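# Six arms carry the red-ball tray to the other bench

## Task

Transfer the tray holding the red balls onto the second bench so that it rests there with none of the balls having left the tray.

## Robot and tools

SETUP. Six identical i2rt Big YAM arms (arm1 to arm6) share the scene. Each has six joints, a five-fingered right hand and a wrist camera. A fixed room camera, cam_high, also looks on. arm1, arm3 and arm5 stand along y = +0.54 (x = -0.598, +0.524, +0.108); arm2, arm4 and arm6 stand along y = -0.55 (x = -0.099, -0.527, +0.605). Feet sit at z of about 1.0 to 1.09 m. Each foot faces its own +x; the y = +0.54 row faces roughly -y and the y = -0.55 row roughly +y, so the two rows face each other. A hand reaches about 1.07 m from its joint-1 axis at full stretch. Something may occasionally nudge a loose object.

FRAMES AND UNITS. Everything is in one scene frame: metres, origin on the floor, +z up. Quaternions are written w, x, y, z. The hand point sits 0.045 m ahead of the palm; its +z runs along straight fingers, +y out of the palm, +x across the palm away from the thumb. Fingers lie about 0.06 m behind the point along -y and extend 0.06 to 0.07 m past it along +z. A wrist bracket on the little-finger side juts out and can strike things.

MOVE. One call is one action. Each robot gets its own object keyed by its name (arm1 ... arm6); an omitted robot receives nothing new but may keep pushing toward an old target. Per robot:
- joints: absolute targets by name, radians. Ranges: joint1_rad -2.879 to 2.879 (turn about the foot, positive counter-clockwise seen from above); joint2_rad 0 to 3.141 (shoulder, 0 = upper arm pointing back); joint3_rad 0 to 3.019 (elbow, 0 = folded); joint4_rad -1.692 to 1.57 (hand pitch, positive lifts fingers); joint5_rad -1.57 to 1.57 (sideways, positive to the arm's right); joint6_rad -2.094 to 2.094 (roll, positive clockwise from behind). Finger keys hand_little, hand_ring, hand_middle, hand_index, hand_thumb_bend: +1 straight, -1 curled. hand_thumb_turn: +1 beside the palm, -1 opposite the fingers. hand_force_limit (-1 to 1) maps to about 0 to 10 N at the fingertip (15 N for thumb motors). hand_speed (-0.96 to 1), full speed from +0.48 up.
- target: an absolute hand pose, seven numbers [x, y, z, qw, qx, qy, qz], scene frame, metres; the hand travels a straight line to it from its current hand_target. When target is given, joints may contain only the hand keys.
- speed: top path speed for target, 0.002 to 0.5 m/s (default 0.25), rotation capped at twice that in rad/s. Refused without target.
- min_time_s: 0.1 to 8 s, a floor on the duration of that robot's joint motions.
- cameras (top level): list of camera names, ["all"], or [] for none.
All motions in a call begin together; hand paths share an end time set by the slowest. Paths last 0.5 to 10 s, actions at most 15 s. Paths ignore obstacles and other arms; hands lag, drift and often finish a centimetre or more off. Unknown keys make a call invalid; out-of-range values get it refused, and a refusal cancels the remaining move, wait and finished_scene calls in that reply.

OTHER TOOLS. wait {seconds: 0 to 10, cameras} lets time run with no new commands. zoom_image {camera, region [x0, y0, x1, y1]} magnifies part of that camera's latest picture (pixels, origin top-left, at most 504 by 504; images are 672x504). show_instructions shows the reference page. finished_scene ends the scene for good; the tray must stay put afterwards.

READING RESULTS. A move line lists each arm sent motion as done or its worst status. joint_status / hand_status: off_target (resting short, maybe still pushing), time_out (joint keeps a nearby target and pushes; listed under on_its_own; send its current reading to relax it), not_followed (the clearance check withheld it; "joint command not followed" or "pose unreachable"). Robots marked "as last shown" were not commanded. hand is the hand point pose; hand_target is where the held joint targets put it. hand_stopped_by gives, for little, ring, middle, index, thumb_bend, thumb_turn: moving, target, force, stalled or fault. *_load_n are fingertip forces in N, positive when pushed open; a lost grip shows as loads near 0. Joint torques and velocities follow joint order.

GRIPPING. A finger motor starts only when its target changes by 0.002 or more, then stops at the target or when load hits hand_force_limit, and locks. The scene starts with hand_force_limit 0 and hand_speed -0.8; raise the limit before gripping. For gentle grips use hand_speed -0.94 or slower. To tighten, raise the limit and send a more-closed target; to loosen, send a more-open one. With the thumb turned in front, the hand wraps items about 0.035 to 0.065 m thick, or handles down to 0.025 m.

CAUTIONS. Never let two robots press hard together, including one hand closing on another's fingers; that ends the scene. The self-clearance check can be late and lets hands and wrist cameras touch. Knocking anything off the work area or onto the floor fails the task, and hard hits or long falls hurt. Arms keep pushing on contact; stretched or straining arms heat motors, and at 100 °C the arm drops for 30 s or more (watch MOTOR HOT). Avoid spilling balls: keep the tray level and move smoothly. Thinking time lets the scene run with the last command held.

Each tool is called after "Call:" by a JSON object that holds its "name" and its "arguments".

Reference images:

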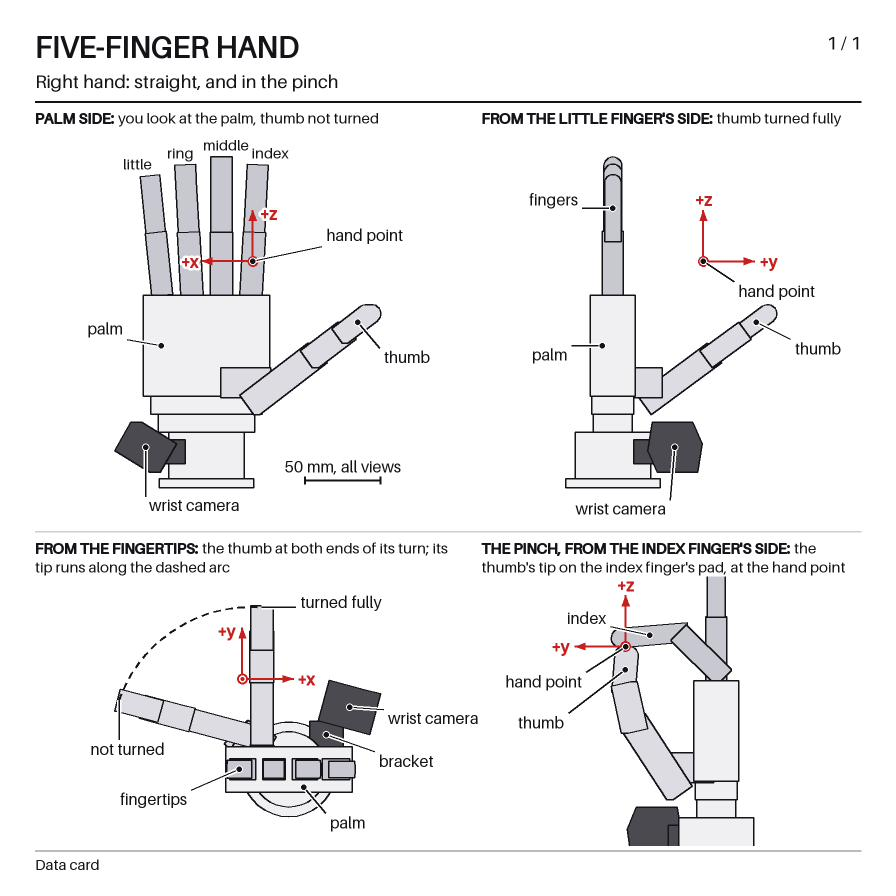

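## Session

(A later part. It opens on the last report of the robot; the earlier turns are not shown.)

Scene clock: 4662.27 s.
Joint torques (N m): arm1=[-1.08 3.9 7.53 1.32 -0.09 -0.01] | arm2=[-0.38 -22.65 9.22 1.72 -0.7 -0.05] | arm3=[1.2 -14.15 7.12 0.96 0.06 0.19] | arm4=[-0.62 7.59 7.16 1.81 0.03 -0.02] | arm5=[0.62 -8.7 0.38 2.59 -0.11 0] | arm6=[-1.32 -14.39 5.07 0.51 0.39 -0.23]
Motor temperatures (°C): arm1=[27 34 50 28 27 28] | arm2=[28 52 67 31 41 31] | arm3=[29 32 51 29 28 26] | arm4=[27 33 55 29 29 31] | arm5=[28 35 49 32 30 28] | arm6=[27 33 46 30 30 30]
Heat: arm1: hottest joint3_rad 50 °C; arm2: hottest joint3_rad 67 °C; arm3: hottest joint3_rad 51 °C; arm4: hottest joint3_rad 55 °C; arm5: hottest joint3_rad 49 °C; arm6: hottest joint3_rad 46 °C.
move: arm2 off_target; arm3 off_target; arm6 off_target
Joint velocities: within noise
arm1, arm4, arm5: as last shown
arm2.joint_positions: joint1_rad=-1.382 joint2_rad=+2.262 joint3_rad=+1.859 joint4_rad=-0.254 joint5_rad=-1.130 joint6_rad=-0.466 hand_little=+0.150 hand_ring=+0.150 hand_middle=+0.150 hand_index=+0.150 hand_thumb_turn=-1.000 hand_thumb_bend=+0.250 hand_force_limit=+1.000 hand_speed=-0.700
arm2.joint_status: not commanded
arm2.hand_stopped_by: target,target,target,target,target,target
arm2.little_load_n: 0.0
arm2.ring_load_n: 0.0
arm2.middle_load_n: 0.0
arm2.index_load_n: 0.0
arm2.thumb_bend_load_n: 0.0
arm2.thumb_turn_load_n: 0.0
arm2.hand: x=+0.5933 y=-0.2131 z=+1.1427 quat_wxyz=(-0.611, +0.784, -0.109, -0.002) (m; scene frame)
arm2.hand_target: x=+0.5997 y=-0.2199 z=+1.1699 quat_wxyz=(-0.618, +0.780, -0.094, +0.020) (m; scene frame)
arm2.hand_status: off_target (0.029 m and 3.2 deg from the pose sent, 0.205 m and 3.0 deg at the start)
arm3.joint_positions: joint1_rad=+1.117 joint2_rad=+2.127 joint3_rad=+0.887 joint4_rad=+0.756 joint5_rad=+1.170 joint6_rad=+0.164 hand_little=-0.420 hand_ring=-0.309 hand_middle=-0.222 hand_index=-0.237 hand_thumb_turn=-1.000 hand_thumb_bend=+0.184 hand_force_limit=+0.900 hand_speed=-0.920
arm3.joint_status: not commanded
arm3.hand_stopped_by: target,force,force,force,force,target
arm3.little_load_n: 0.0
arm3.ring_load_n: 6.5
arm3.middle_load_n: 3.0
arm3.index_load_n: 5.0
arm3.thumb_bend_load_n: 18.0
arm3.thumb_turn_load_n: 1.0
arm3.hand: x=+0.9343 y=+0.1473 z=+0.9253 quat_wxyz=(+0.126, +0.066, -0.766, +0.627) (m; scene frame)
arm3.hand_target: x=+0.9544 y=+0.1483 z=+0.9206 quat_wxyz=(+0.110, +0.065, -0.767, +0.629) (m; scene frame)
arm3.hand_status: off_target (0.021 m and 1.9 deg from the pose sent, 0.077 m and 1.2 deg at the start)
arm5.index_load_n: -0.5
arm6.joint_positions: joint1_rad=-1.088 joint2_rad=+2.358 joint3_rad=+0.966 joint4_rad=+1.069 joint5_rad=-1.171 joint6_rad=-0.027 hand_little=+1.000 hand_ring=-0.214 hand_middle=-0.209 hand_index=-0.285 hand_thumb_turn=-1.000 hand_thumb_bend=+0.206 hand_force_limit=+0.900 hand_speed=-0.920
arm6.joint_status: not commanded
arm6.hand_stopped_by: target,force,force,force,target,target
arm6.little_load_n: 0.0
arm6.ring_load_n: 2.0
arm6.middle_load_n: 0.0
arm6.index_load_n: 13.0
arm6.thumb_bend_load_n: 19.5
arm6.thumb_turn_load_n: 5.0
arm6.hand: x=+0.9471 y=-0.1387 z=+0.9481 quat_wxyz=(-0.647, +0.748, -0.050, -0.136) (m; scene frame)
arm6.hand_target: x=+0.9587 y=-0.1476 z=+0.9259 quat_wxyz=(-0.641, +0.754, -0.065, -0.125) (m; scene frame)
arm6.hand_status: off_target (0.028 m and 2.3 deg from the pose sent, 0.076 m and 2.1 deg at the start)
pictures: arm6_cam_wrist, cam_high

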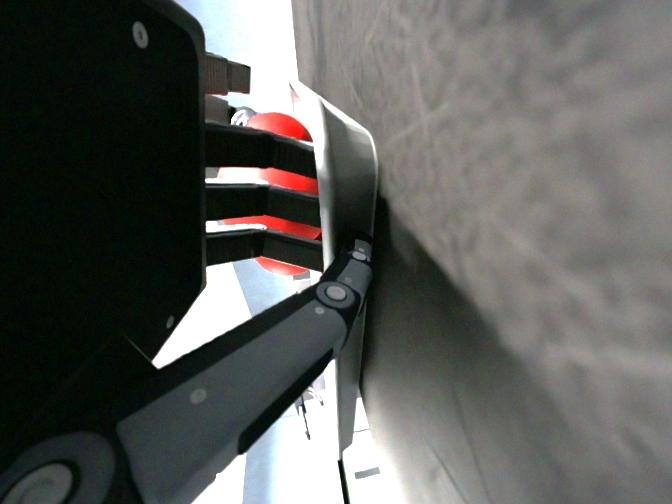

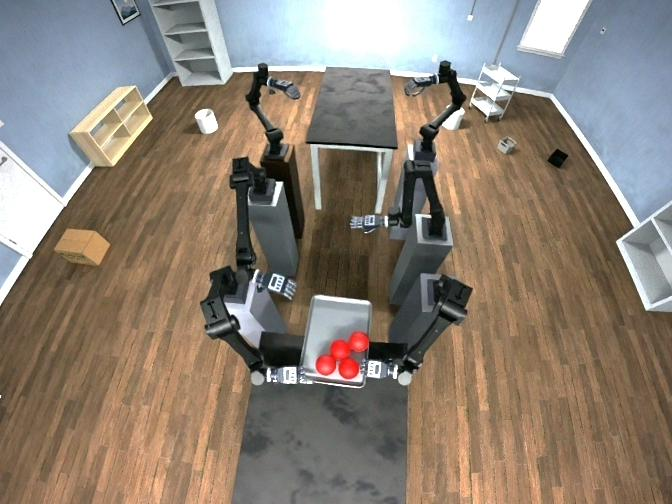

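Call:
{"name": "move", "arguments": {"arm2": {"target": [0.42, -0.28, 1.27, -0.618, 0.780, -0.094, 0.02], "speed": 0.15}, "arm3": {"target": [1.045, 0.1476, 0.920, 0.110, 0.065, -0.767, 0.629], "speed": 0.06}, "arm6": {"target": [1.050, -0.1469, 0.925, -0.642, 0.755, -0.065, -0.125], "speed": 0.06}, "cameras": ["cam_high", "arm6_cam_wrist"]}}

Scene clock: 4671.53 s.
Joint torques (N m): arm1=[-1.14 3.84 7.51 1.35 -0.09 -0.01] | arm2=[-0.67 -15.62 9.18 1.1 -0.73 -0.02] | arm3=[1.03 -16.62 8.83 0.94 0.09 0.2] | arm4=[-0.44 6.89 7.09 1.68 0.05 -0.01] | arm5=[0.62 -8.64 0.34 2.61 -0.11 0] | arm6=[-0.85 -16.32 7.2 0.57 0.4 -0.19]
Motor temperatures (°C): arm1=[27 34 50 28 27 28] | arm2=[28 51 66 31 40 31] | arm3=[29 32 52 29 28 26] | arm4=[27 33 55 29 29 31] | arm5=[28 35 49 32 30 28] | arm6=[27 33 46 30 30 30]
Heat: arm1: hottest joint3_rad 50 °C; arm2: hottest joint3_rad 66 °C; arm3: hottest joint3_rad 52 °C; arm4: hottest joint3_rad 55 °C; arm5: hottest joint3_rad 49 °C; arm6: hottest joint3_rad 46 °C.
move: arm2 off_target; arm3 off_target; arm6 off_target
Joint velocities: within noise
arm1, arm4, arm5: as last shown
arm2.joint_positions: joint1_rad=-1.417 joint2_rad=+1.689 joint3_rad=+1.272 joint4_rad=-0.266 joint5_rad=-1.160 joint6_rad=-0.518 hand_little=+0.150 hand_ring=+0.150 hand_middle=+0.150 hand_index=+0.150 hand_thumb_turn=-1.000 hand_thumb_bend=+0.250 hand_force_limit=+1.000 hand_speed=-0.700
arm2.joint_status: not commanded
arm2.hand_stopped_by: target,target,target,target,target,target
arm2.little_load_n: 0.0
arm2.ring_load_n: 0.0
arm2.middle_load_n: -0.5
arm2.index_load_n: 0.0
arm2.thumb_bend_load_n: 0.0
arm2.thumb_turn_load_n: 0.0
arm2.hand: x=+0.4183 y=-0.2732 z=+1.2554 quat_wxyz=(-0.615, +0.782, -0.102, +0.006) (m; scene frame)
arm2.hand_target: x=+0.4199 y=-0.2798 z=+1.2697 quat_wxyz=(-0.618, +0.780, -0.094, +0.020) (m; scene frame)
arm2.hand_status: off_target (0.016 m and 1.9 deg from the pose sent, 0.225 m and 3.2 deg at the start)
arm3.joint_positions: joint1_rad=+1.188 joint2_rad=+2.209 joint3_rad=+1.146 joint4_rad=+0.486 joint5_rad=+1.232 joint6_rad=+0.258 hand_little=-0.420 hand_ring=-0.309 hand_middle=-0.222 hand_index=-0.237 hand_thumb_turn=-1.000 hand_thumb_bend=+0.184 hand_force_limit=+0.900 hand_speed=-0.920
arm3.joint_status: not commanded
arm3.hand_stopped_by: target,force,force,force,force,target
arm3.little_load_n: 0.0
arm3.ring_load_n: 7.0
arm3.middle_load_n: 3.0
arm3.index_load_n: 5.5
arm3.thumb_bend_load_n: 17.5
arm3.thumb_turn_load_n: 1.5
arm3.hand: x=+1.0226 y=+0.1460 z=+0.9252 quat_wxyz=(+0.128, +0.067, -0.766, +0.627) (m; scene frame)
arm3.hand_target: x=+1.0441 y=+0.1483 z=+0.9205 quat_wxyz=(+0.110, +0.065, -0.767, +0.629) (m; scene frame)
arm3.hand_status: off_target (0.023 m and 2.1 deg from the pose sent, 0.111 m and 1.9 deg at the start)
arm5.index_load_n: 0.0
arm6.joint_positions: joint1_rad=-1.166 joint2_rad=+2.397 joint3_rad=+1.206 joint4_rad=+0.790 joint5_rad=-1.244 joint6_rad=-0.112 hand_little=+1.000 hand_ring=-0.214 hand_middle=-0.209 hand_index=-0.285 hand_thumb_turn=-1.000 hand_thumb_bend=+0.206 hand_force_limit=+0.900 hand_speed=-0.920
arm6.joint_status: not commanded
arm6.hand_stopped_by: target,force,force,force,target,target
arm6.little_load_n: 0.0
arm6.ring_load_n: 2.5
arm6.middle_load_n: 0.0
arm6.index_load_n: 12.5
arm6.thumb_bend_load_n: 19.5
arm6.thumb_turn_load_n: 4.5
arm6.hand: x=+1.0366 y=-0.1377 z=+0.9505 quat_wxyz=(-0.647, +0.749, -0.050, -0.135) (m; scene frame)
arm6.hand_target: x=+1.0487 y=-0.1478 z=+0.9259 quat_wxyz=(-0.642, +0.754, -0.065, -0.125) (m; scene frame)
arm6.hand_status: off_target (0.030 m and 2.3 deg from the pose sent, 0.106 m and 2.3 deg at the start)
pictures: arm6_cam_wrist, cam_high

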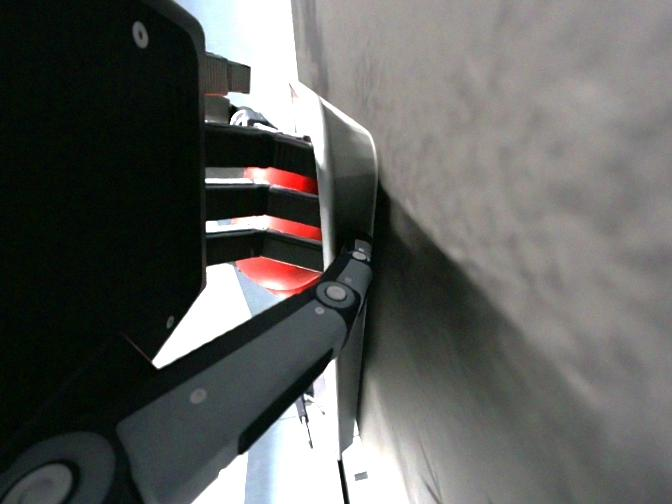

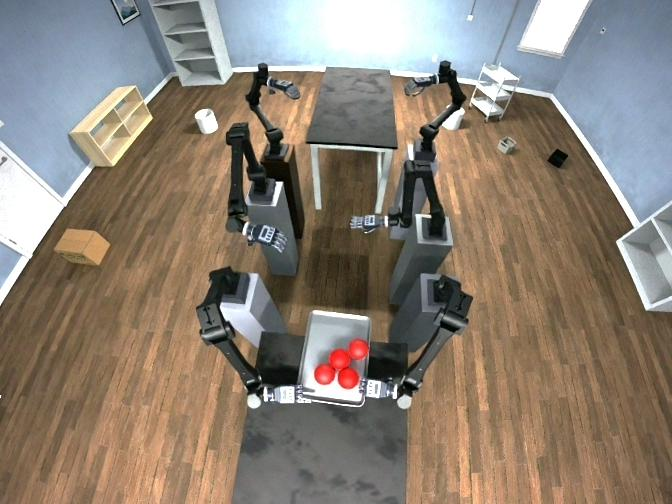

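Call:
{"name": "move", "arguments": {"arm3": {"target": [1.165, 0.1476, 0.920, 0.110, 0.065, -0.767, 0.629], "speed": 0.06}, "arm6": {"target": [1.170, -0.1469, 0.925, -0.642, 0.755, -0.065, -0.125], "speed": 0.06}, "cameras": ["cam_high", "arm6_cam_wrist"]}}

Scene clock: 4680.07 s.
Joint torques (N m): arm1=[-1.08 3.84 7.53 1.35 -0.09 -0.01] | arm2=[-0.62 -15.68 9.18 1.1 -0.73 -0.05] | arm3=[0.91 -20.25 10.99 0.9 0.15 0.18] | arm4=[-0.62 7 7.06 1.72 0.02 -0.02] | arm5=[0.44 -8.76 0.36 2.61 -0.11 0] | arm6=[-0.85 -19.31 10 0.62 0.38 -0.15]
Motor temperatures (°C): arm1=[27 34 50 28 27 28] | arm2=[28 49 65 31 40 31] | arm3=[29 33 53 29 28 26] | arm4=[27 33 55 29 29 31] | arm5=[28 35 49 32 30 28] | arm6=[27 33 46 30 30 30]
Heat: arm1: hottest joint3_rad 50 °C; arm2: hottest joint3_rad 65 °C; arm3: hottest joint3_rad 53 °C; arm4: hottest joint3_rad 55 °C; arm5: hottest joint3_rad 49 °C; arm6: hottest joint3_rad 46 °C.
move: arm3 off_target; arm6 off_target
Joint velocities: within noise
arm1, arm2, arm4, arm5: as last shown
arm2.joint_positions: joint1_rad=-1.417 joint2_rad=+1.689 joint3_rad=+1.272 joint4_rad=-0.266 joint5_rad=-1.160 joint6_rad=-0.519 hand_little=+0.150 hand_ring=+0.150 hand_middle=+0.150 hand_index=+0.150 hand_thumb_turn=-1.000 hand_thumb_bend=+0.250 hand_force_limit=+1.000 hand_speed=-0.700
arm2.middle_load_n: 0.0
arm2.hand_target: x=+0.4199 y=-0.2799 z=+1.2697 quat_wxyz=(-0.618, +0.780, -0.094, +0.020) (m; scene frame)
arm3.joint_positions: joint1_rad=+1.257 joint2_rad=+2.376 joint3_rad=+1.568 joint4_rad=+0.113 joint5_rad=+1.287 joint6_rad=+0.382 hand_little=-0.420 hand_ring=-0.309 hand_middle=-0.222 hand_index=-0.237 hand_thumb_turn=-1.000 hand_thumb_bend=+0.184 hand_force_limit=+0.900 hand_speed=-0.920
arm3.joint_status: not commanded
arm3.hand_stopped_by: target,force,force,force,force,target
arm3.little_load_n: 0.0
arm3.ring_load_n: 6.5
arm3.middle_load_n: 3.5
arm3.index_load_n: 6.0
arm3.thumb_bend_load_n: 17.0
arm3.thumb_turn_load_n: 1.5
arm3.hand: x=+1.1428 y=+0.1443 z=+0.9259 quat_wxyz=(+0.128, +0.069, -0.765, +0.628) (m; scene frame)
arm3.hand_target: x=+1.1638 y=+0.1483 z=+0.9206 quat_wxyz=(+0.110, +0.065, -0.767, +0.629) (m; scene frame)
arm3.hand_status: off_target (0.023 m and 2.1 deg from the pose sent, 0.142 m and 2.1 deg at the start)
arm5.middle_load_n: -0.5
arm5.index_load_n: -0.5
arm6.joint_positions: joint1_rad=-1.241 joint2_rad=+2.518 joint3_rad=+1.605 joint4_rad=+0.403 joint5_rad=-1.310 joint6_rad=-0.229 hand_little=+1.000 hand_ring=-0.214 hand_middle=-0.209 hand_index=-0.285 hand_thumb_turn=-1.000 hand_thumb_bend=+0.206 hand_force_limit=+0.900 hand_speed=-0.920
arm6.joint_status: not commanded
arm6.hand_stopped_by: target,force,force,force,target,target
arm6.little_load_n: 0.0
arm6.ring_load_n: 3.0
arm6.middle_load_n: 0.0
arm6.index_load_n: 12.0
arm6.thumb_bend_load_n: 19.5
arm6.thumb_turn_load_n: 4.5
arm6.hand: x=+1.1566 y=-0.1364 z=+0.9543 quat_wxyz=(-0.647, +0.749, -0.049, -0.134) (m; scene frame)
arm6.hand_target: x=+1.1681 y=-0.1478 z=+0.9259 quat_wxyz=(-0.642, +0.754, -0.065, -0.125) (m; scene frame)
arm6.hand_status: off_target (0.034 m and 2.2 deg from the pose sent, 0.136 m and 2.3 deg at the start)
pictures: arm6_cam_wrist, cam_high

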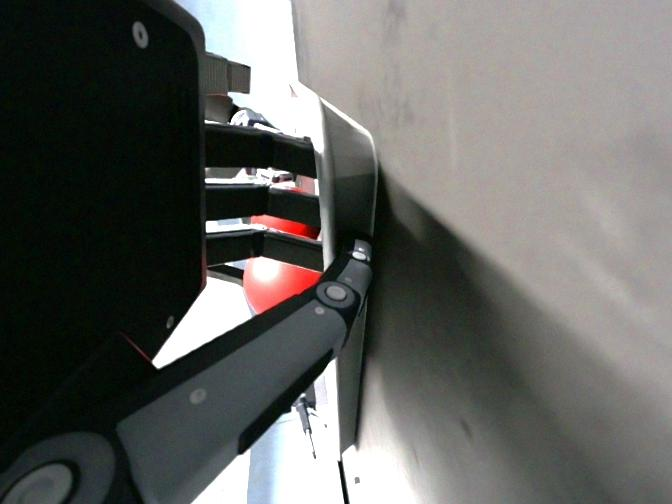

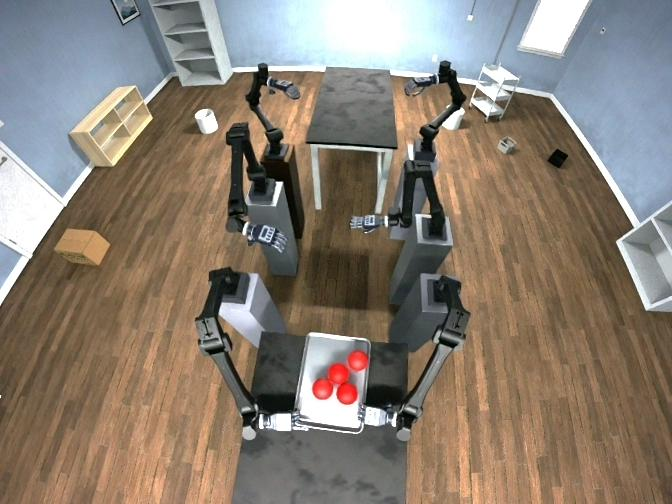

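Call:
{"name": "move", "arguments": {"arm3": {"target": [1.285, 0.1476, 0.920, 0.110, 0.065, -0.767, 0.629], "speed": 0.06}, "arm6": {"target": [1.290, -0.1469, 0.925, -0.642, 0.755, -0.065, -0.125], "speed": 0.06}, "cameras": ["cam_high", "arm6_cam_wrist"]}}

Scene clock: 4692.63 s.
Joint torques (N m): arm1=[-1.03 3.84 7.51 1.33 -0.09 -0.01] | arm2=[-0.62 -15.68 9.18 1.09 -0.73 -0.05] | arm3=[0.73 -24.23 12.9 0.84 0.26 0.15] | arm4=[-0.67 7.18 7.06 1.68 0.03 -0.03] | arm5=[0.62 -8.76 0.36 2.59 -0.11 0.01] | arm6=[-0.44 -22.59 12.62 0.64 0.21 -0.1]
Motor temperatures (°C): arm1=[27 34 50 28 27 28] | arm2=[28 47 64 31 39 31] | arm3=[29 33 56 29 28 26] | arm4=[27 33 55 29 29 31] | arm5=[28 35 49 32 30 28] | arm6=[27 33 49 30 30 30]
Heat: arm1: hottest joint3_rad 50 °C; arm2: hottest joint3_rad 64 °C; arm3: hottest joint3_rad 56 °C; arm4: hottest joint3_rad 55 °C; arm5: hottest joint3_rad 49 °C; arm6: hottest joint3_rad 49 °C.
move: arm3 off_target; arm6 off_target
Joint velocities: within noise
arm1, arm2, arm4, arm5: as last shown
arm3.joint_positions: joint1_rad=+1.307 joint2_rad=+2.660 joint3_rad=+2.195 joint4_rad=-0.337 joint5_rad=+1.321 joint6_rad=+0.496 hand_little=-0.420 hand_ring=-0.309 hand_middle=-0.222 hand_index=-0.237 hand_thumb_turn=-1.000 hand_thumb_bend=+0.184 hand_force_limit=+0.900 hand_speed=-0.920
arm3.joint_status: not commanded
arm3.hand_stopped_by: target,force,force,force,force,target
arm3.little_load_n: 0.0
arm3.ring_load_n: 5.5
arm3.middle_load_n: 3.5
arm3.index_load_n: 7.0
arm3.thumb_bend_load_n: 17.0
arm3.thumb_turn_load_n: 1.5
arm3.hand: x=+1.2684 y=+0.1427 z=+0.9269 quat_wxyz=(+0.126, +0.070, -0.764, +0.629) (m; scene frame)
arm3.hand_target: x=+1.2837 y=+0.1482 z=+0.9203 quat_wxyz=(+0.109, +0.066, -0.766, +0.630) (m; scene frame)
arm3.hand_status: off_target (0.019 m and 1.9 deg from the pose sent, 0.142 m and 2.1 deg at the start)
arm5.middle_load_n: 0.0
arm5.index_load_n: 0.0
arm6.joint_positions: joint1_rad=-1.297 joint2_rad=+2.760 joint3_rad=+2.202 joint4_rad=-0.060 joint5_rad=-1.351 joint6_rad=-0.343 hand_little=+1.000 hand_ring=-0.214 hand_middle=-0.209 hand_index=-0.285 hand_thumb_turn=-1.000 hand_thumb_bend=+0.206 hand_force_limit=+0.900 hand_speed=-0.920
arm6.joint_status: not commanded
arm6.hand_stopped_by: target,force,force,force,target,target
arm6.little_load_n: 0.0
arm6.ring_load_n: 4.5
arm6.middle_load_n: 0.0
arm6.index_load_n: 11.5
arm6.thumb_bend_load_n: 19.5
arm6.thumb_turn_load_n: 4.0
arm6.hand: x=+1.2807 y=-0.1355 z=+0.9592 quat_wxyz=(-0.647, +0.749, -0.051, -0.130) (m; scene frame)
arm6.hand_target: x=+1.2876 y=-0.1480 z=+0.9261 quat_wxyz=(-0.642, +0.754, -0.066, -0.124) (m; scene frame)
arm6.hand_status: off_target (0.037 m and 2.0 deg from the pose sent, 0.137 m and 2.2 deg at the start)
pictures: arm6_cam_wrist, cam_high

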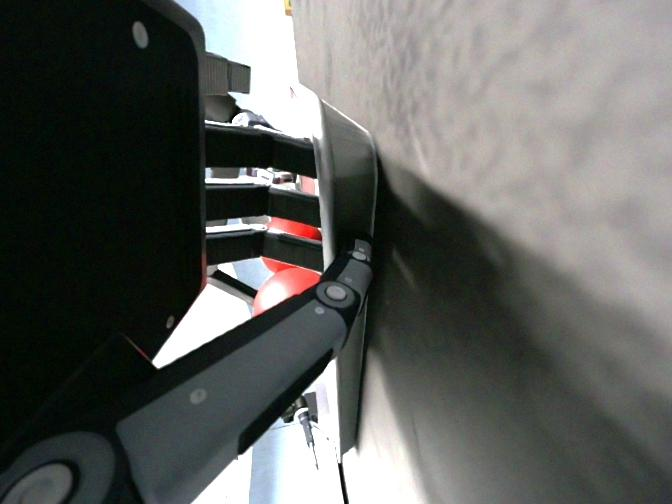

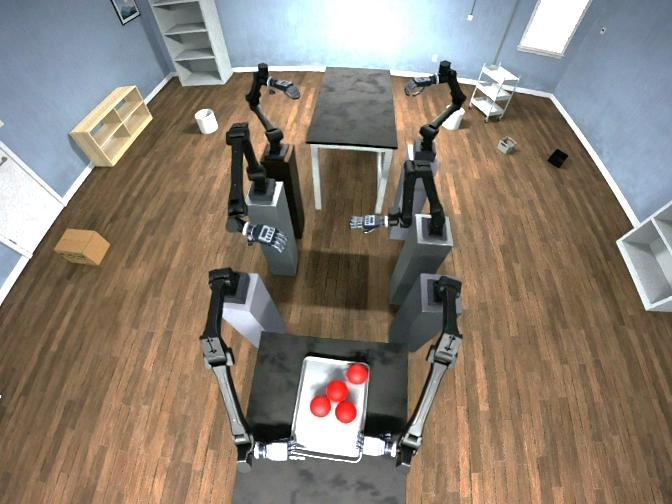

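Call:
{"name": "move", "arguments": {"arm3": {"target": [1.270, 0.1450, 0.924, 0.120, 0.067, -0.765, 0.629], "speed": 0.04, "joints": {"hand_little": 0.15, "hand_ring": 0.15, "hand_middle": 0.15, "hand_index": 0.15, "hand_thumb_bend": 0.25, "hand_speed": -0.7}}, "arm6": {"target": [1.282, -0.140, 0.945, -0.645, 0.751, -0.056, -0.128], "speed": 0.04, "joints": {"hand_ring": 0.15, "hand_middle": 0.15, "hand_index": 0.15, "hand_thumb_bend": 0.25, "hand_speed": -0.7}}, "cameras": ["cam_high", "arm6_cam_wrist", "arm3_cam_wrist"]}}

Scene clock: 4702.67 s.
Joint torques (N m): arm1=[-1.14 3.78 7.53 1.35 -0.09 -0.01] | arm2=[-0.62 -15.62 9.17 1.1 -0.73 -0.05] | arm3=[-0.44 -27.63 8.23 1.36 0.79 0.1] | arm4=[-0.85 7 7.12 1.7 0 0] | arm5=[0.56 -8.7 0.36 2.59 -0.11 0] | arm6=[0.67 -25.88 9.58 1.28 -0.68 0.05]
Motor temperatures (°C): arm1=[27 34 50 28 27 28] | arm2=[28 45 63 31 39 31] | arm3=[29 33 59 29 28 26] | arm4=[27 33 55 29 29 31] | arm5=[28 35 49 32 30 28] | arm6=[27 34 49 30 30 30]
Heat: arm1: hottest joint3_rad 50 °C; arm2: hottest joint3_rad 63 °C; arm3: hottest joint3_rad 59 °C; arm4: hottest joint3_rad 55 °C; arm5: hottest joint3_rad 49 °C; arm6: hottest joint3_rad 49 °C.
move: arm3 done; arm6 off_target
Joint velocities: within noise
arm1, arm2, arm4, arm5: as last shown
arm3.joint_positions: joint1_rad=+1.312 joint2_rad=+2.663 joint3_rad=+2.196 joint4_rad=-0.339 joint5_rad=+1.315 joint6_rad=+0.497 hand_little=+0.150 hand_ring=+0.150 hand_middle=+0.150 hand_index=+0.150 hand_thumb_turn=-1.000 hand_thumb_bend=+0.250 hand_force_limit=+0.900 hand_speed=-0.700
arm3.joint_status: all done
arm3.hand_stopped_by: target,target,target,target,target,target
arm3.little_load_n: 0.0
arm3.ring_load_n: 0.0
arm3.middle_load_n: 0.0
arm3.index_load_n: -0.5
arm3.thumb_bend_load_n: 0.0
arm3.thumb_turn_load_n: 0.0
arm3.hand: x=+1.2707 y=+0.1469 z=+0.9244 quat_wxyz=(+0.123, +0.074, -0.765, +0.627) (m; scene frame)
arm3.hand_target: x=+1.2700 y=+0.1449 z=+0.9240 quat_wxyz=(+0.120, +0.067, -0.765, +0.629) (m; scene frame)
arm3.hand_status: done (0.002 m and 0.9 deg from the pose sent, 0.004 m and 0.7 deg at the start)
arm6.joint_positions: joint1_rad=-1.304 joint2_rad=+2.760 joint3_rad=+2.202 joint4_rad=-0.060 joint5_rad=-1.343 joint6_rad=-0.347 hand_little=+1.000 hand_ring=+0.150 hand_middle=+0.150 hand_index=+0.150 hand_thumb_turn=-1.000 hand_thumb_bend=+0.250 hand_force_limit=+0.900 hand_speed=-0.700
arm6.joint_status: all done
arm6.hand_stopped_by: target,target,target,target,target,target
arm6.little_load_n: 0.0
arm6.ring_load_n: 0.0
arm6.middle_load_n: 0.0
arm6.index_load_n: 0.0
arm6.thumb_bend_load_n: 0.0
arm6.thumb_turn_load_n: 0.0
arm6.hand: x=+1.2852 y=-0.1403 z=+0.9581 quat_wxyz=(-0.647, +0.751, -0.054, -0.124) (m; scene frame)
arm6.hand_target: x=+1.2818 y=-0.1400 z=+0.9453 quat_wxyz=(-0.645, +0.751, -0.056, -0.128) (m; scene frame)
arm6.hand_status: off_target (0.013 m and 0.5 deg from the pose sent, 0.015 m and 0.8 deg at the start)
pictures: arm3_cam_wrist, arm6_cam_wrist, cam_high

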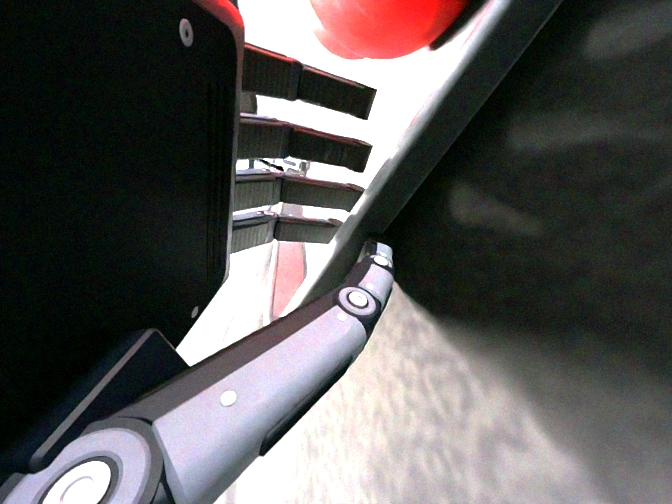

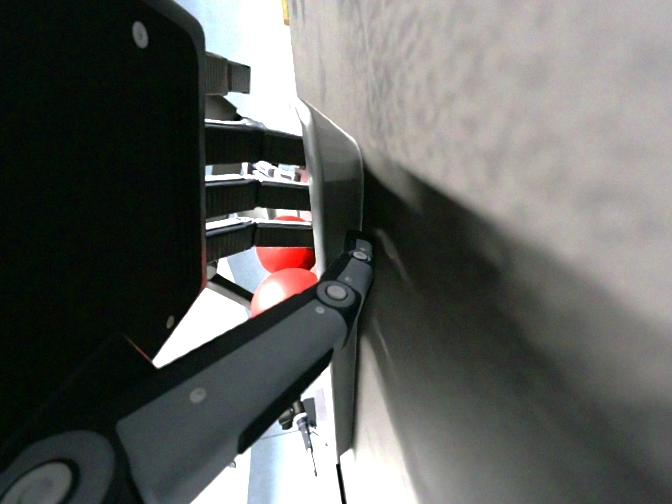

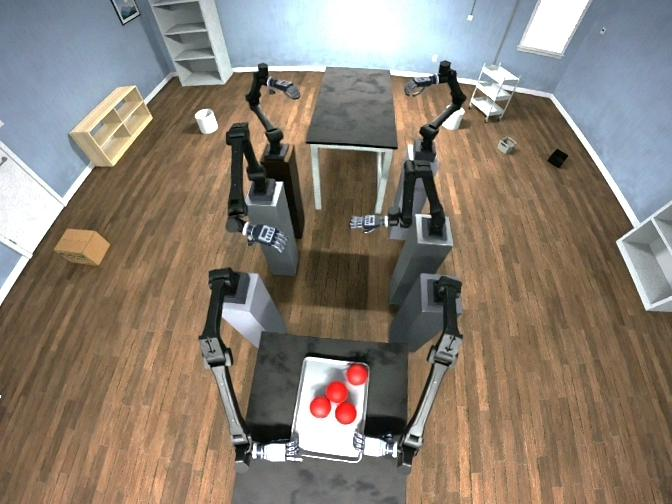

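Released. Raise both hands straight up.

Call:
{"name": "move", "arguments": {"arm3": {"target": [1.265, 0.150, 1.07, 0.120, 0.067, -0.765, 0.629], "speed": 0.12}, "arm6": {"target": [1.275, -0.143, 1.08, -0.645, 0.751, -0.056, -0.128], "speed": 0.12}, "cameras": ["cam_high", "arm6_cam_wrist", "arm3_cam_wrist"]}}

Scene clock: 4710.00 s.
Joint torques (N m): arm1=[-1.03 3.9 7.51 1.33 -0.09 -0.02] | arm2=[-0.62 -15.62 9.18 1.1 -0.73 -0.05] | arm3=[-0.09 -28.92 10.39 0.73 0.81 0.11] | arm4=[-0.73 7.65 7.09 1.69 0.04 -0.01] | arm5=[0.62 -8.7 0.34 2.59 -0.11 0] | arm6=[0.73 -28.69 9.21 0.68 -0.69 0.05]
Motor temperatures (°C): arm1=[27 34 50 28 27 28] | arm2=[28 44 62 31 38 31] | arm3=[29 36 59 29 28 26] | arm4=[27 33 55 29 29 31] | arm5=[28 35 49 32 30 28] | arm6=[27 35 49 30 30 30]
Heat: arm1: hottest joint3_rad 50 °C; arm2: hottest joint3_rad 62 °C; arm3: hottest joint3_rad 59 °C; arm4: hottest joint3_rad 55 °C; arm5: hottest joint3_rad 49 °C; arm6: hottest joint3_rad 49 °C.
move: arm3 off_target; arm6 off_target
Joint velocities: within noise
arm1, arm2, arm4: as last shown
arm1.ring_load_n: -0.5
arm3.joint_positions: joint1_rad=+1.314 joint2_rad=+2.468 joint3_rad=+2.154 joint4_rad=-0.529 joint5_rad=+1.319 joint6_rad=+0.505 hand_little=+0.150 hand_ring=+0.150 hand_middle=+0.150 hand_index=+0.150 hand_thumb_turn=-1.000 hand_thumb_bend=+0.250 hand_force_limit=+0.900 hand_speed=-0.700
arm3.joint_status: not commanded
arm3.hand_stopped_by: target,target,target,target,target,target
arm3.little_load_n: 0.0
arm3.ring_load_n: 0.0
arm3.middle_load_n: 0.0
arm3.index_load_n: 0.0
arm3.thumb_bend_load_n: 0.0
arm3.thumb_turn_load_n: 0.0
arm3.hand: x=+1.2589 y=+0.1509 z=+1.0440 quat_wxyz=(+0.135, +0.082, -0.766, +0.623) (m; scene frame)
arm3.hand_target: x=+1.2645 y=+0.1502 z=+1.0697 quat_wxyz=(+0.120, +0.067, -0.765, +0.629) (m; scene frame)
arm3.hand_status: off_target (0.027 m and 2.5 deg from the pose sent, 0.146 m and 0.9 deg at the start)
arm4.thumb_bend_load_n: 0.5
arm5.joint_positions: joint1_rad=+0.106 joint2_rad=+2.011 joint3_rad=+0.298 joint4_rad=+1.523 joint5_rad=+0.052 joint6_rad=+0.010 hand_little=+1.000 hand_ring=+1.000 hand_middle=+1.000 hand_index=+1.000 hand_thumb_turn=-1.000 hand_thumb_bend=+0.250 hand_force_limit=+0.900 hand_speed=+0.000
arm5.joint_status: not commanded
arm5.hand_stopped_by: target,target,target,target,target,target
arm5.little_load_n: 0.0
arm5.ring_load_n: 0.0
arm5.middle_load_n: 0.0
arm5.index_load_n: 0.0
arm5.thumb_bend_load_n: 0.0
arm5.thumb_turn_load_n: 0.0
arm5.hand: x=+0.1537 y=+0.1082 z=+0.9698 quat_wxyz=(-0.005, -0.002, -0.769, +0.639) (m; scene frame)
arm5.hand_target: x=+0.1501 y=+0.1100 z=+0.9700 quat_wxyz=(+0.000, +0.000, -0.767, +0.641) (m; scene frame)
arm5.hand_status: not commanded
arm6.joint_positions: joint1_rad=-1.304 joint2_rad=+2.547 joint3_rad=+2.074 joint4_rad=-0.169 joint5_rad=-1.344 joint6_rad=-0.347 hand_little=+1.000 hand_ring=+0.150 hand_middle=+0.150 hand_index=+0.150 hand_thumb_turn=-1.000 hand_thumb_bend=+0.250 hand_force_limit=+0.900 hand_speed=-0.700
arm6.joint_status: not commanded
arm6.hand_stopped_by: target,target,target,target,target,target
arm6.little_load_n: 0.0
arm6.ring_load_n: 0.0
arm6.middle_load_n: 0.0
arm6.index_load_n: 0.0
arm6.thumb_bend_load_n: 0.0
arm6.thumb_turn_load_n: 0.0
arm6.hand: x=+1.2742 y=-0.1436 z=+1.0633 quat_wxyz=(-0.644, +0.751, -0.061, -0.132) (m; scene frame)
arm6.hand_target: x=+1.2750 y=-0.1428 z=+1.0799 quat_wxyz=(-0.645, +0.751, -0.056, -0.128) (m; scene frame)
arm6.hand_status: off_target (0.017 m and 0.8 deg from the pose sent, 0.123 m and 0.5 deg at the start)
pictures: arm3_cam_wrist, arm6_cam_wrist, cam_high

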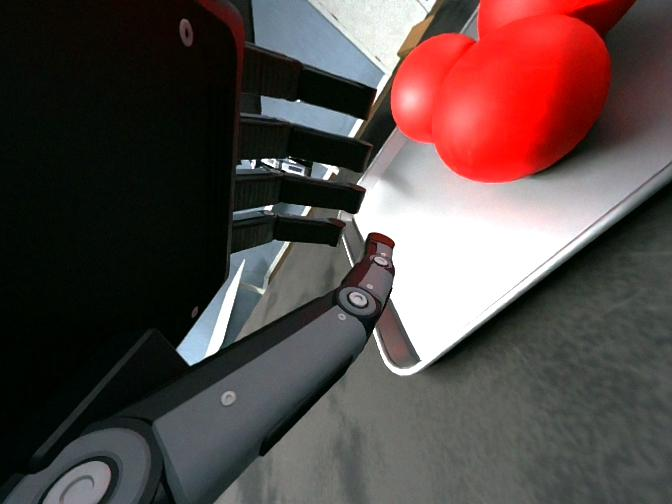

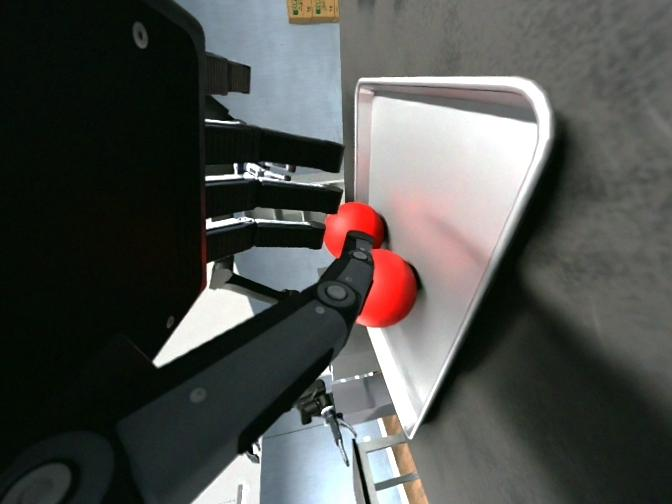

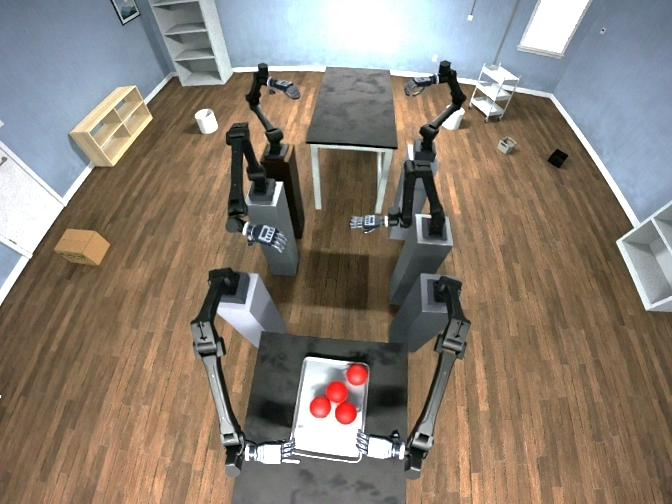

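Call:
{"name": "move", "arguments": {"arm3": {"target": [1.18, 0.26, 1.18, 0.120, 0.067, -0.765, 0.629], "speed": 0.2}, "arm6": {"target": [1.18, -0.26, 1.20, -0.645, 0.751, -0.056, -0.128], "speed": 0.2}, "cameras": ["cam_high"]}}

Scene clock: 4717.83 s.
Joint torques (N m): arm1=[-1.08 3.9 7.53 1.33 -0.09 -0.01] | arm2=[-0.62 -15.68 9.17 1.1 -0.73 -0.05] | arm3=[0.09 -20.25 13.01 0.25 0.94 0.11] | arm4=[-0.79 7.18 7.16 1.73 0.04 -0.01] | arm5=[0.62 -8.76 0.38 2.59 -0.11 0] | arm6=[0.15 -21.01 13.5 -0.01 -0.87 0.01]
Motor temperatures (°C): arm1=[27 34 50 28 27 28] | arm2=[28 44 62 31 38 30] | arm3=[29 35 58 29 28 26] | arm4=[27 33 55 29 29 31] | arm5=[28 35 48 32 30 28] | arm6=[27 37 50 30 30 30]
Heat: arm1: hottest joint3_rad 50 °C; arm2: hottest joint3_rad 62 °C; arm3: hottest joint3_rad 58 °C; arm4: hottest joint3_rad 55 °C; arm5: hottest joint3_rad 48 °C; arm6: hottest joint3_rad 50 °C.
move: arm3 off_target; arm6 off_target
Joint velocities: within noise
arm1.joint_positions: joint1_rad=+0.908 joint2_rad=+0.255 joint3_rad=+1.003 joint4_rad=-0.893 joint5_rad=+0.604 joint6_rad=+0.209 hand_little=+0.150 hand_ring=+0.150 hand_middle=+0.150 hand_index=+0.150 hand_thumb_turn=-1.000 hand_thumb_bend=+0.250 hand_force_limit=+0.600 hand_speed=-0.600
arm1.joint_status: not commanded
arm1.hand_stopped_by: target,target,target,target,target,target
arm1.little_load_n: 0.0
arm1.ring_load_n: 0.0
arm1.middle_load_n: 0.0
arm1.index_load_n: 0.0
arm1.thumb_bend_load_n: 0.0
arm1.thumb_turn_load_n: 0.0
arm1.hand: x=-0.4896 y=+0.3531 z=+1.5454 quat_wxyz=(-0.123, +0.052, -0.750, +0.648) (m; scene frame)
arm1.hand_target: x=-0.4924 y=+0.3539 z=+1.5427 quat_wxyz=(-0.118, +0.055, -0.751, +0.648) (m; scene frame)
arm1.hand_status: not commanded
arm2, arm5: as last shown
arm3.joint_positions: joint1_rad=+1.435 joint2_rad=+2.084 joint3_rad=+1.846 joint4_rad=-1.078 joint5_rad=+1.383 joint6_rad=+0.995 hand_little=+0.150 hand_ring=+0.150 hand_middle=+0.150 hand_index=+0.150 hand_thumb_turn=-1.000 hand_thumb_bend=+0.250 hand_force_limit=+0.900 hand_speed=-0.700
arm3.joint_status: not commanded
arm3.hand_stopped_by: target,target,target,target,target,target
arm3.little_load_n: 0.0
arm3.ring_load_n: 0.0
arm3.middle_load_n: 0.0
arm3.index_load_n: 0.0
arm3.thumb_bend_load_n: 0.0
arm3.thumb_turn_load_n: 0.0
arm3.hand: x=+1.1643 y=+0.2599 z=+1.1703 quat_wxyz=(+0.134, +0.080, -0.764, +0.626) (m; scene frame)
arm3.hand_target: x=+1.1790 y=+0.2604 z=+1.1801 quat_wxyz=(+0.119, +0.068, -0.765, +0.630) (m; scene frame)
arm3.hand_status: off_target (0.018 m and 2.2 deg from the pose sent, 0.191 m and 2.5 deg at the start)
arm4.joint_positions: joint1_rad=-0.908 joint2_rad=+0.256 joint3_rad=+1.008 joint4_rad=-0.888 joint5_rad=-0.602 joint6_rad=-0.198 hand_little=+0.150 hand_ring=+0.150 hand_middle=+0.150 hand_index=+0.150 hand_thumb_turn=-1.000 hand_thumb_bend=+0.250 hand_force_limit=+0.500 hand_speed=-0.500
arm4.joint_status: not commanded
arm4.hand_stopped_by: target,target,target,target,target,target
arm4.little_load_n: 0.0
arm4.ring_load_n: 0.0
arm4.middle_load_n: 0.0
arm4.index_load_n: 0.0
arm4.thumb_bend_load_n: 0.0
arm4.thumb_turn_load_n: 0.0
arm4.hand: x=-0.4720 y=-0.3509 z=+1.4874 quat_wxyz=(-0.648, +0.742, -0.076, +0.153) (m; scene frame)
arm4.hand_target: x=-0.4748 y=-0.3517 z=+1.4821 quat_wxyz=(-0.645, +0.746, -0.075, +0.148) (m; scene frame)
arm4.hand_status: not commanded
arm5.ring_load_n: -0.5
arm5.middle_load_n: -0.5
arm6.joint_positions: joint1_rad=-1.428 joint2_rad=+2.087 joint3_rad=+1.640 joint4_rad=-0.739 joint5_rad=-1.429 joint6_rad=-0.880 hand_little=+1.000 hand_ring=+0.150 hand_middle=+0.150 hand_index=+0.150 hand_thumb_turn=-1.000 hand_thumb_bend=+0.250 hand_force_limit=+0.900 hand_speed=-0.700
arm6.joint_status: not commanded
arm6.hand_stopped_by: target,target,target,target,target,target
arm6.little_load_n: 0.0
arm6.ring_load_n: 0.0
arm6.middle_load_n: -0.5
arm6.index_load_n: 0.0
arm6.thumb_bend_load_n: 0.0
arm6.thumb_turn_load_n: 0.0
arm6.hand: x=+1.1643 y=-0.2600 z=+1.1898 quat_wxyz=(-0.643, +0.750, -0.067, -0.142) (m; scene frame)
arm6.hand_target: x=+1.1791 y=-0.2603 z=+1.2002 quat_wxyz=(-0.646, +0.751, -0.057, -0.127) (m; scene frame)
arm6.hand_status: off_target (0.019 m and 2.0 deg from the pose sent, 0.203 m and 0.8 deg at the start)
pictures: cam_high

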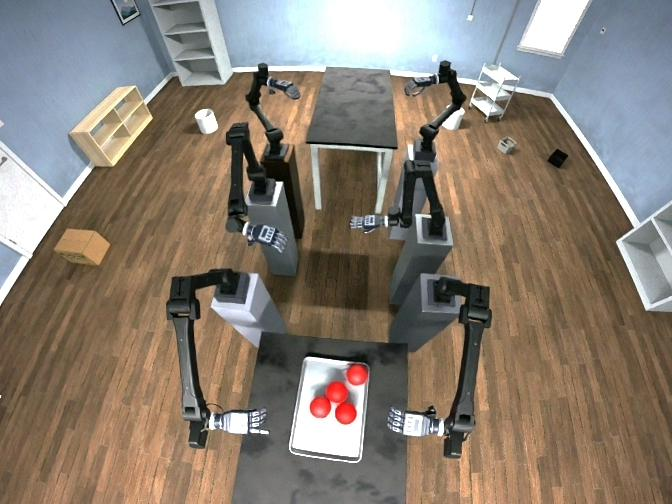

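The tray is resting fully on the other bench with all four balls on it, and every arm is clear of it.

Call:
{"name": "finished_scene", "arguments": {}}

The scene is finished: the task was done.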